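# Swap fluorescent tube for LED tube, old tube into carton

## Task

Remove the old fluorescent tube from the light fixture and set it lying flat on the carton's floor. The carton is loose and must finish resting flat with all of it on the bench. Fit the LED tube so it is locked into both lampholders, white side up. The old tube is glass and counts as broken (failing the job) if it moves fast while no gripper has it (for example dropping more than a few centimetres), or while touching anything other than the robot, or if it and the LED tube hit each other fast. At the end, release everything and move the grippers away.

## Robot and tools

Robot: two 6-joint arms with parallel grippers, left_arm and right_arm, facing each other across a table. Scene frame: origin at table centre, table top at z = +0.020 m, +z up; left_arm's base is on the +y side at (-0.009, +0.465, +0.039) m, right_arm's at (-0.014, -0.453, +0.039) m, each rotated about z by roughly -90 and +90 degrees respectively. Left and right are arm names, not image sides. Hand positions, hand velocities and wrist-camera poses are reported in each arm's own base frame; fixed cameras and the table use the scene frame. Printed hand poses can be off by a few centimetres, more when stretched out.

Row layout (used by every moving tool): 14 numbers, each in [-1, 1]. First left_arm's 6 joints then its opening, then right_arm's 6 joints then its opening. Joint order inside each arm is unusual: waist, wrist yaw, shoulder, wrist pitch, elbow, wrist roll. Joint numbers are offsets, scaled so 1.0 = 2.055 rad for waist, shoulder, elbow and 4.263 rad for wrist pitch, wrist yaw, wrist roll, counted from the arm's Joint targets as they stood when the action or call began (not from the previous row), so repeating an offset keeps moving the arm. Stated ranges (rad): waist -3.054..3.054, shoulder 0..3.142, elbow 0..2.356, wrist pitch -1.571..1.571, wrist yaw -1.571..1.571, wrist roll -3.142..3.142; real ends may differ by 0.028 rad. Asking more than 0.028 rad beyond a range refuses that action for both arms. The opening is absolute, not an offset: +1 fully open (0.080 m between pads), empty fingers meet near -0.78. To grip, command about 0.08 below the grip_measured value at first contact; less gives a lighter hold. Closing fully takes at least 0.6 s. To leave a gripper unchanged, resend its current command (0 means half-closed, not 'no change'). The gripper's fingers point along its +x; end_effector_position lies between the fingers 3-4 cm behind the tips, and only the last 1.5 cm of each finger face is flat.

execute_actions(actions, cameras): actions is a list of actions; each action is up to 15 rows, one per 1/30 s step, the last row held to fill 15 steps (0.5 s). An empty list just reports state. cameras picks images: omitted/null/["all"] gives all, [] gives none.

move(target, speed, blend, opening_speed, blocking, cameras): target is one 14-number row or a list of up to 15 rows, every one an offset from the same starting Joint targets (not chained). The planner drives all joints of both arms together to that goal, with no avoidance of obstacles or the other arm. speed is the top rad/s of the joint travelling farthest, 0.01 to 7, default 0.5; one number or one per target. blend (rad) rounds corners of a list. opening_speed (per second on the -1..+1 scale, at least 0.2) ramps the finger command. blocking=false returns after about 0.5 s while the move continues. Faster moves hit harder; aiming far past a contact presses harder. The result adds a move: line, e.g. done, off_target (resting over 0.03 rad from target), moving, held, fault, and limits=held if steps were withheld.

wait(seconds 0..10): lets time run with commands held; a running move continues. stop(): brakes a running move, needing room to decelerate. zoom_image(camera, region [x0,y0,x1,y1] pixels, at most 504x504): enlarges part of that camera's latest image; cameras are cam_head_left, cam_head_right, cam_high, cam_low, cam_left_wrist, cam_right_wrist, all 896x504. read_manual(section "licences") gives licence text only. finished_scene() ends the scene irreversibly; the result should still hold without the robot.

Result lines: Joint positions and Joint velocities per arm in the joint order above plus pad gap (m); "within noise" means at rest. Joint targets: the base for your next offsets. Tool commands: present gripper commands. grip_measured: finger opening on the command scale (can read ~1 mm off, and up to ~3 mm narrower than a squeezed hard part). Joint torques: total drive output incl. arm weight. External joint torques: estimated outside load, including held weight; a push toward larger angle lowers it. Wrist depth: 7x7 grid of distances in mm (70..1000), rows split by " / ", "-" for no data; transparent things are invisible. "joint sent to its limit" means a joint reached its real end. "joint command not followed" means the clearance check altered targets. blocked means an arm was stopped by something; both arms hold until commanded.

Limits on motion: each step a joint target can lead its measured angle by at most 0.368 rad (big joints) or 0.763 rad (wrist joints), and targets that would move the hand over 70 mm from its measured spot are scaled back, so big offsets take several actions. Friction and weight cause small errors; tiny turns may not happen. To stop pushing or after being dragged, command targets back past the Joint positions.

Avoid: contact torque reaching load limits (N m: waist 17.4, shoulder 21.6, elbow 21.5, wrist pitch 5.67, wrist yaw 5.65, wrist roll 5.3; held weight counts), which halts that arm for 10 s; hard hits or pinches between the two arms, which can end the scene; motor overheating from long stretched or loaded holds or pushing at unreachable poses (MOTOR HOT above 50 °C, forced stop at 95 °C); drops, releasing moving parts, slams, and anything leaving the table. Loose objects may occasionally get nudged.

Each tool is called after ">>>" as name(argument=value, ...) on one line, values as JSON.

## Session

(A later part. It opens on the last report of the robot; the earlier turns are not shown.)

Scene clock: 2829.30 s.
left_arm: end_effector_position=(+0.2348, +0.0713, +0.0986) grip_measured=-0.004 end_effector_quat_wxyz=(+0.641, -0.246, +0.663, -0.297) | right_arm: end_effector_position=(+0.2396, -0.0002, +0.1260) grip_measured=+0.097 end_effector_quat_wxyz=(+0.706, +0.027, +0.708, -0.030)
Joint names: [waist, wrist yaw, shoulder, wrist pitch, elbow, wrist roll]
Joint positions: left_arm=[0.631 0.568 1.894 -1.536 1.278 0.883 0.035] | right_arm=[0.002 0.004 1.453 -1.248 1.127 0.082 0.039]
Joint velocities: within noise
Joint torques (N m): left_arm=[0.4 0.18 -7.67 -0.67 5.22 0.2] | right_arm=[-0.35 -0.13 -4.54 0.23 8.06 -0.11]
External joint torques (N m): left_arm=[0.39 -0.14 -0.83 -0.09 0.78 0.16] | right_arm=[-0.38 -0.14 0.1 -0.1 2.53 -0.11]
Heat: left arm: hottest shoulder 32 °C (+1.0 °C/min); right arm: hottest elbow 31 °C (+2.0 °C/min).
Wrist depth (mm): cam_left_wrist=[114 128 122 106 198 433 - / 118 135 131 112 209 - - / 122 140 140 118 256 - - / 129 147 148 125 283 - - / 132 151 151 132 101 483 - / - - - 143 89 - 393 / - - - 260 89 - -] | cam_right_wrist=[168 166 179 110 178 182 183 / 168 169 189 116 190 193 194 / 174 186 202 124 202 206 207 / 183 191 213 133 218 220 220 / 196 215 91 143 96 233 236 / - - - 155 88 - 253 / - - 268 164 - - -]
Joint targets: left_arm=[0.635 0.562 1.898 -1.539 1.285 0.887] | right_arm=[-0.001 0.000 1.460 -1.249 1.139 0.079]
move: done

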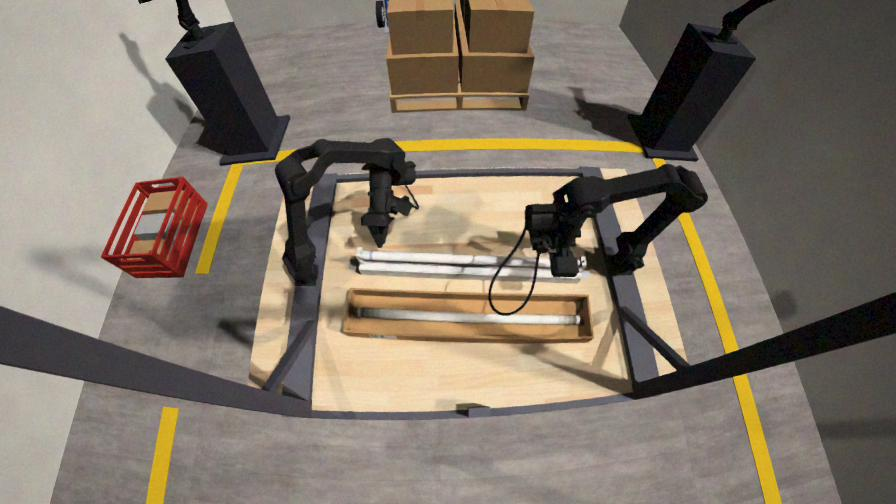

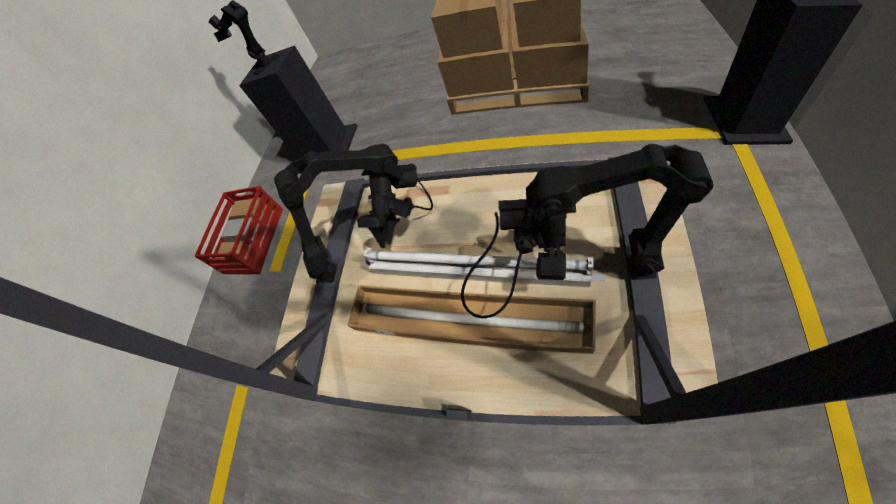

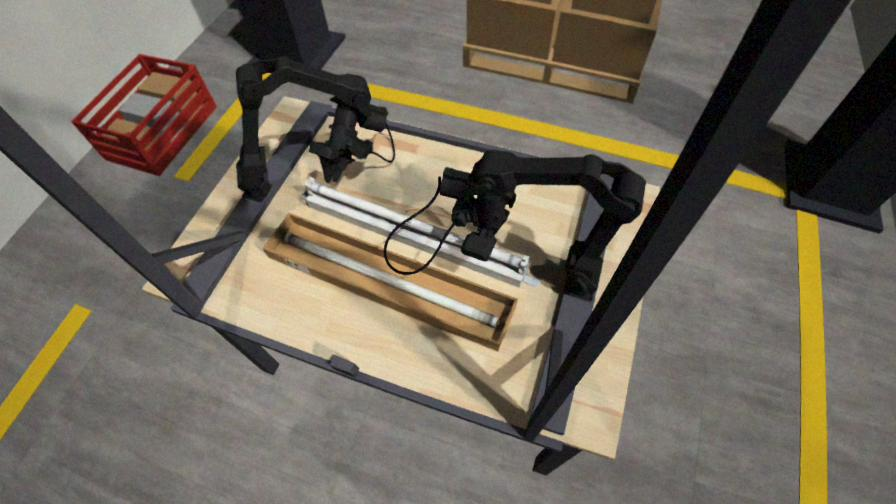

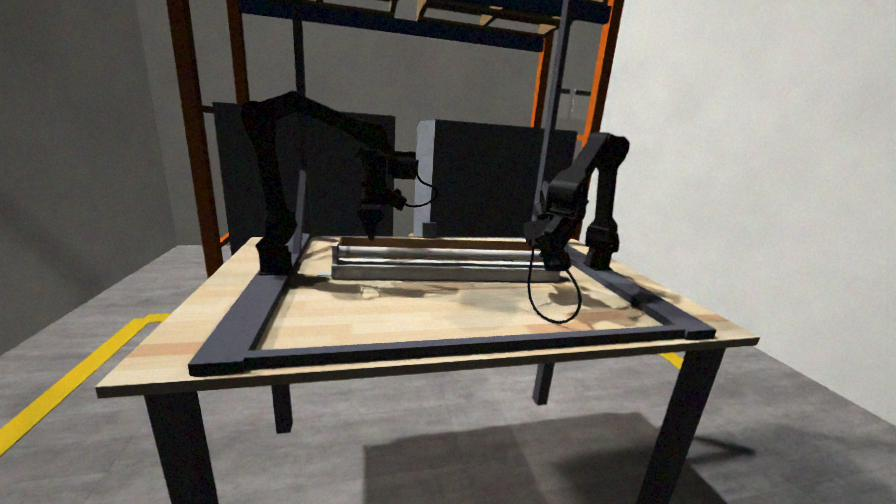

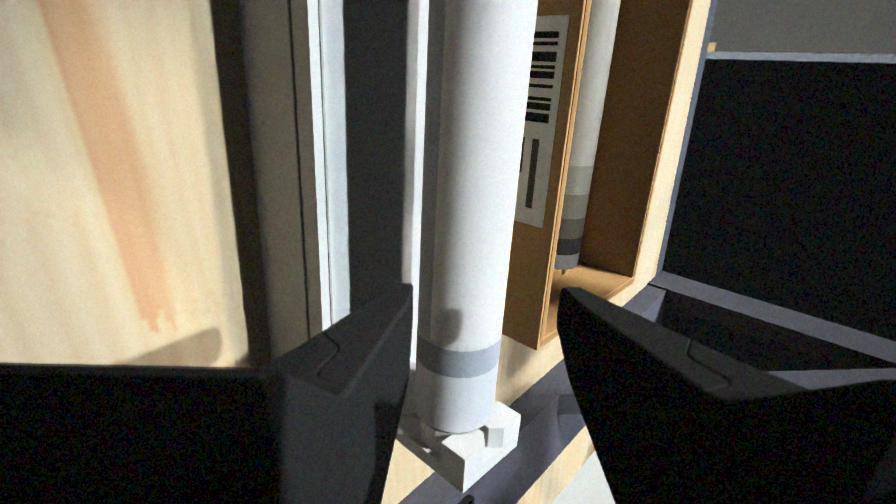

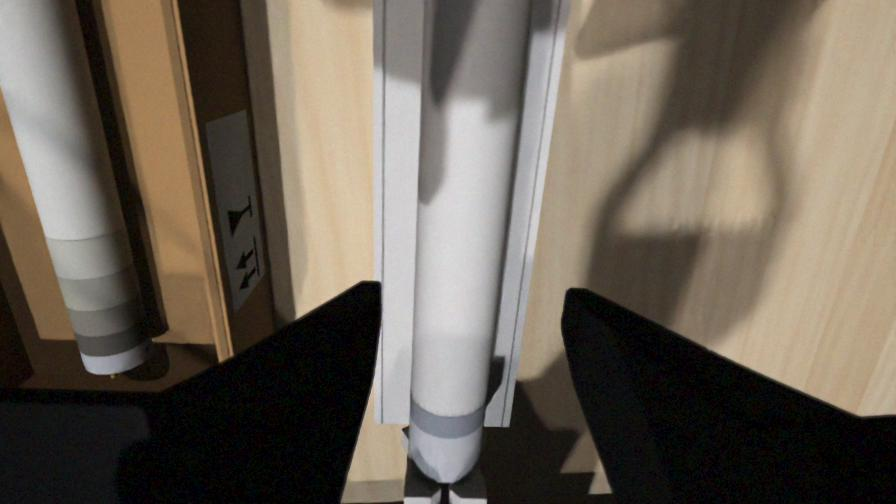

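>>> move(target=[-0.0170,-0.1318,-0.3397,0.0162,-0.0900,-0.0673,0.1,0,0,-0.1265,-0.0518,-0.0190,0,0.1], speed=0.6)

>>> zoom_image(camera="cam_low", region=[310, 220, 590, 300])

>>> zoom_image(camera="cam_head_left", region=[340, 235, 600, 350])

Scene clock: 2845.30 s.
left_arm: end_effector_position=(+0.1454, +0.0990, +0.1672) grip_measured=+0.096 end_effector_quat_wxyz=(+0.708, -0.002, +0.706, -0.003) | right_arm: end_effector_position=(+0.1763, -0.0003, +0.1665) grip_measured=+0.097 end_effector_quat_wxyz=(+0.706, +0.027, +0.707, -0.030)
Joint names: [waist, wrist yaw, shoulder, wrist pitch, elbow, wrist roll]
Joint positions: left_arm=[0.604 0.007 1.209 -1.472 1.108 0.605 0.039] | right_arm=[0.002 0.004 1.21 -1.469 1.106 0.082 0.039]
Joint velocities: within noise
Joint torques (N m): left_arm=[-0.42 -0.2 -4.86 0.49 4.7 -0.16] | right_arm=[-0.27 -0.12 -4.59 0.21 5.73 -0.1]
External joint torques (N m): left_arm=[-0.43 -0.23 -1.85 0.18 -0.92 -0.16] | right_arm=[-0.28 -0.12 -1.79 -0.12 0.25 -0.1]
Heat: left arm: hottest shoulder 33 °C (+2.0 °C/min); right arm: hottest elbow 32 °C (+3.0 °C/min).
Wrist depth (mm): cam_left_wrist=[218 219 221 223 193 158 215 / 229 232 233 236 203 237 218 / 243 244 247 251 253 254 223 / 257 260 263 265 268 270 275 / 266 271 87 278 104 285 288 / - - - 279 87 - 276 / - - - 324 331 - -] | cam_right_wrist=[192 206 218 151 219 220 223 / 216 218 227 161 233 234 236 / 233 232 242 173 247 249 251 / 232 235 261 180 264 264 267 / 276 274 91 280 88 280 286 / - - - 287 81 - 288 / - - 298 254 - - -]
Joint targets: left_arm=[0.600 0.001 1.200 -1.469 1.100 0.601] | right_arm=[-0.001 0.000 1.200 -1.470 1.100 0.079]
move: done

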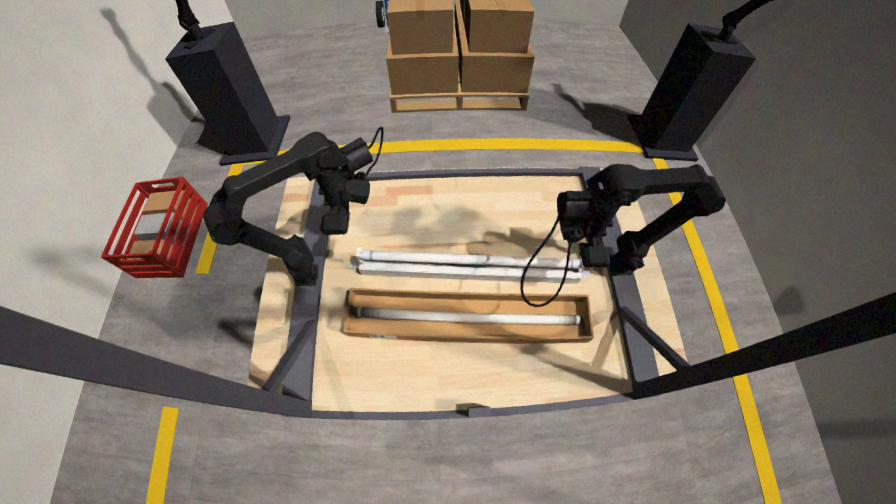

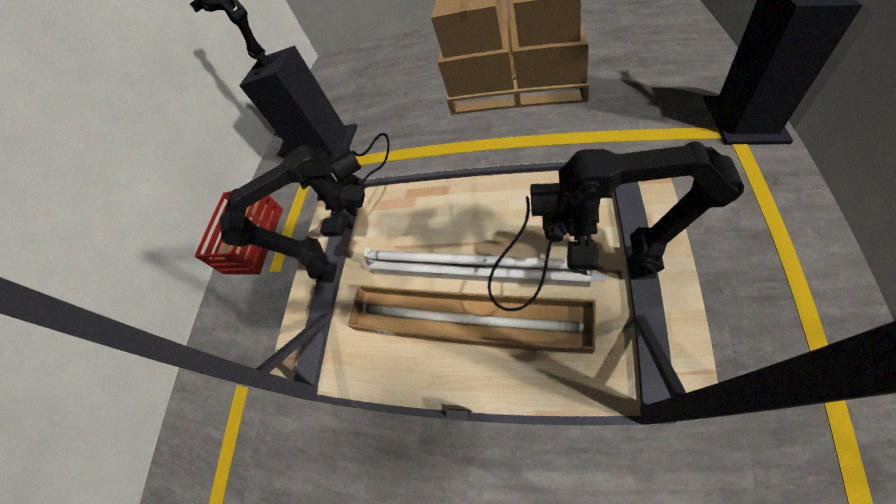

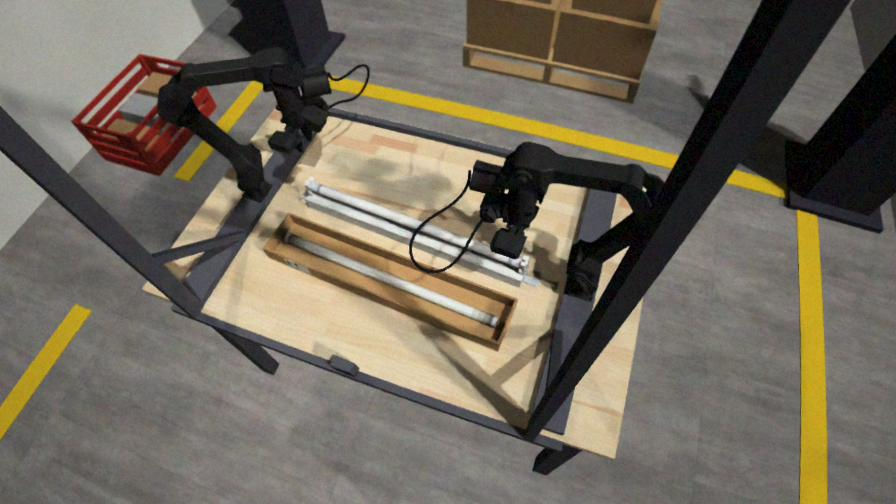

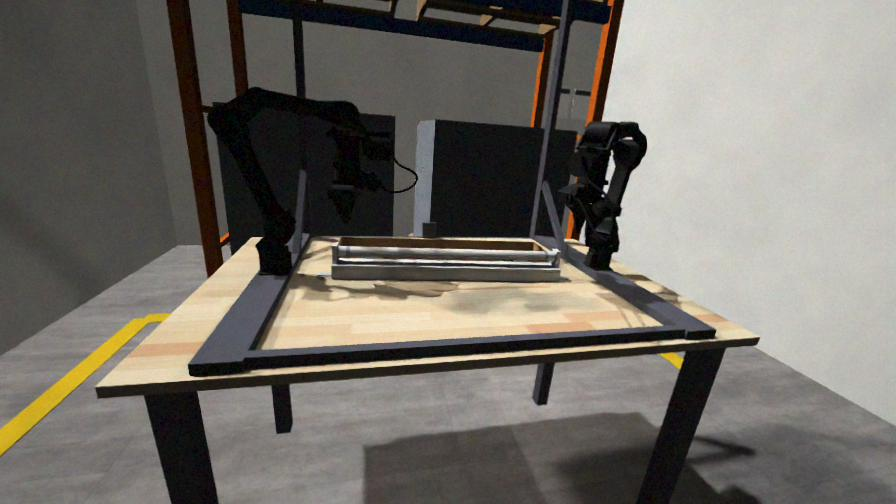

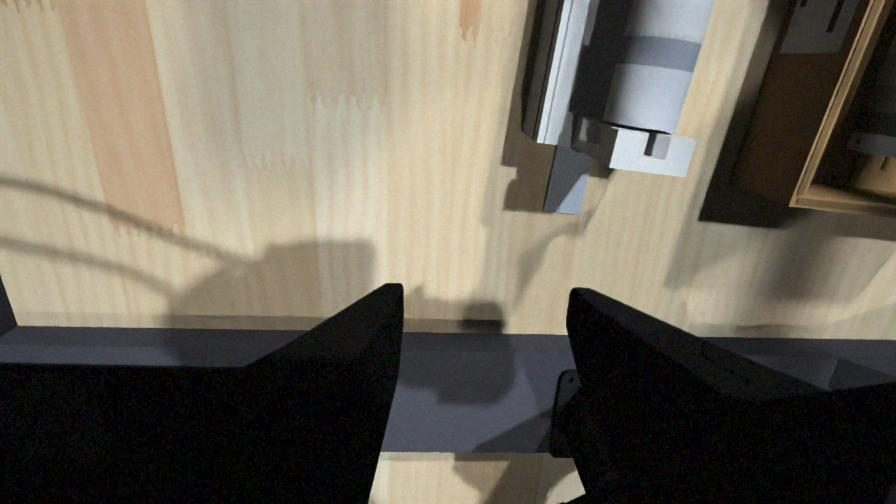

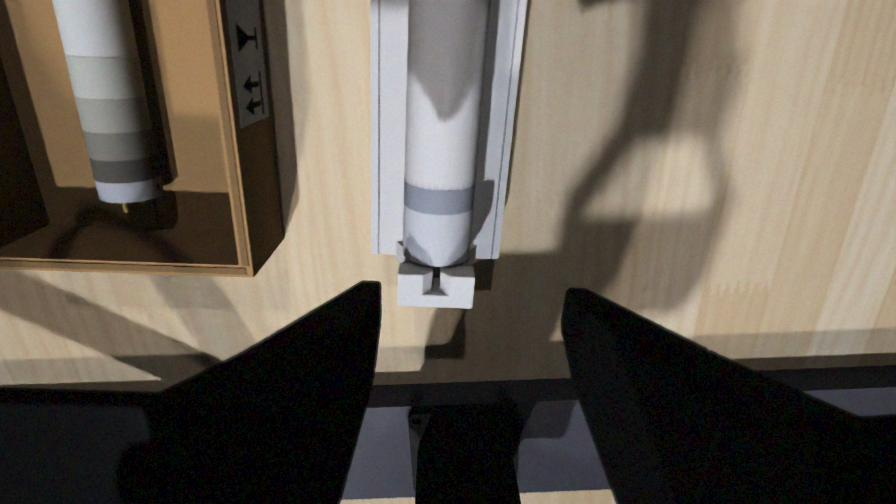

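Scaled by 1.800 from the camera's 896x504 image, which has a finer 1280x720 frame.

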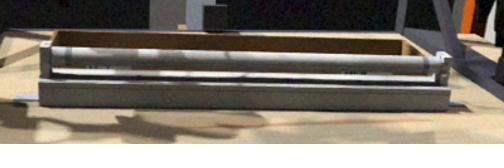

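Scaled by 1.938 from the camera's 896x504 image, which has a finer 1280x720 frame.

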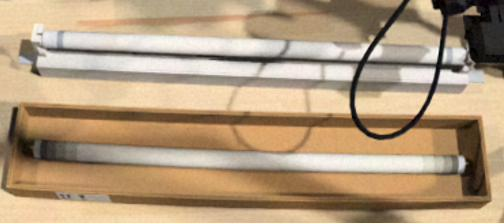

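>>> finished_scene()

The scene is finished: the task was done.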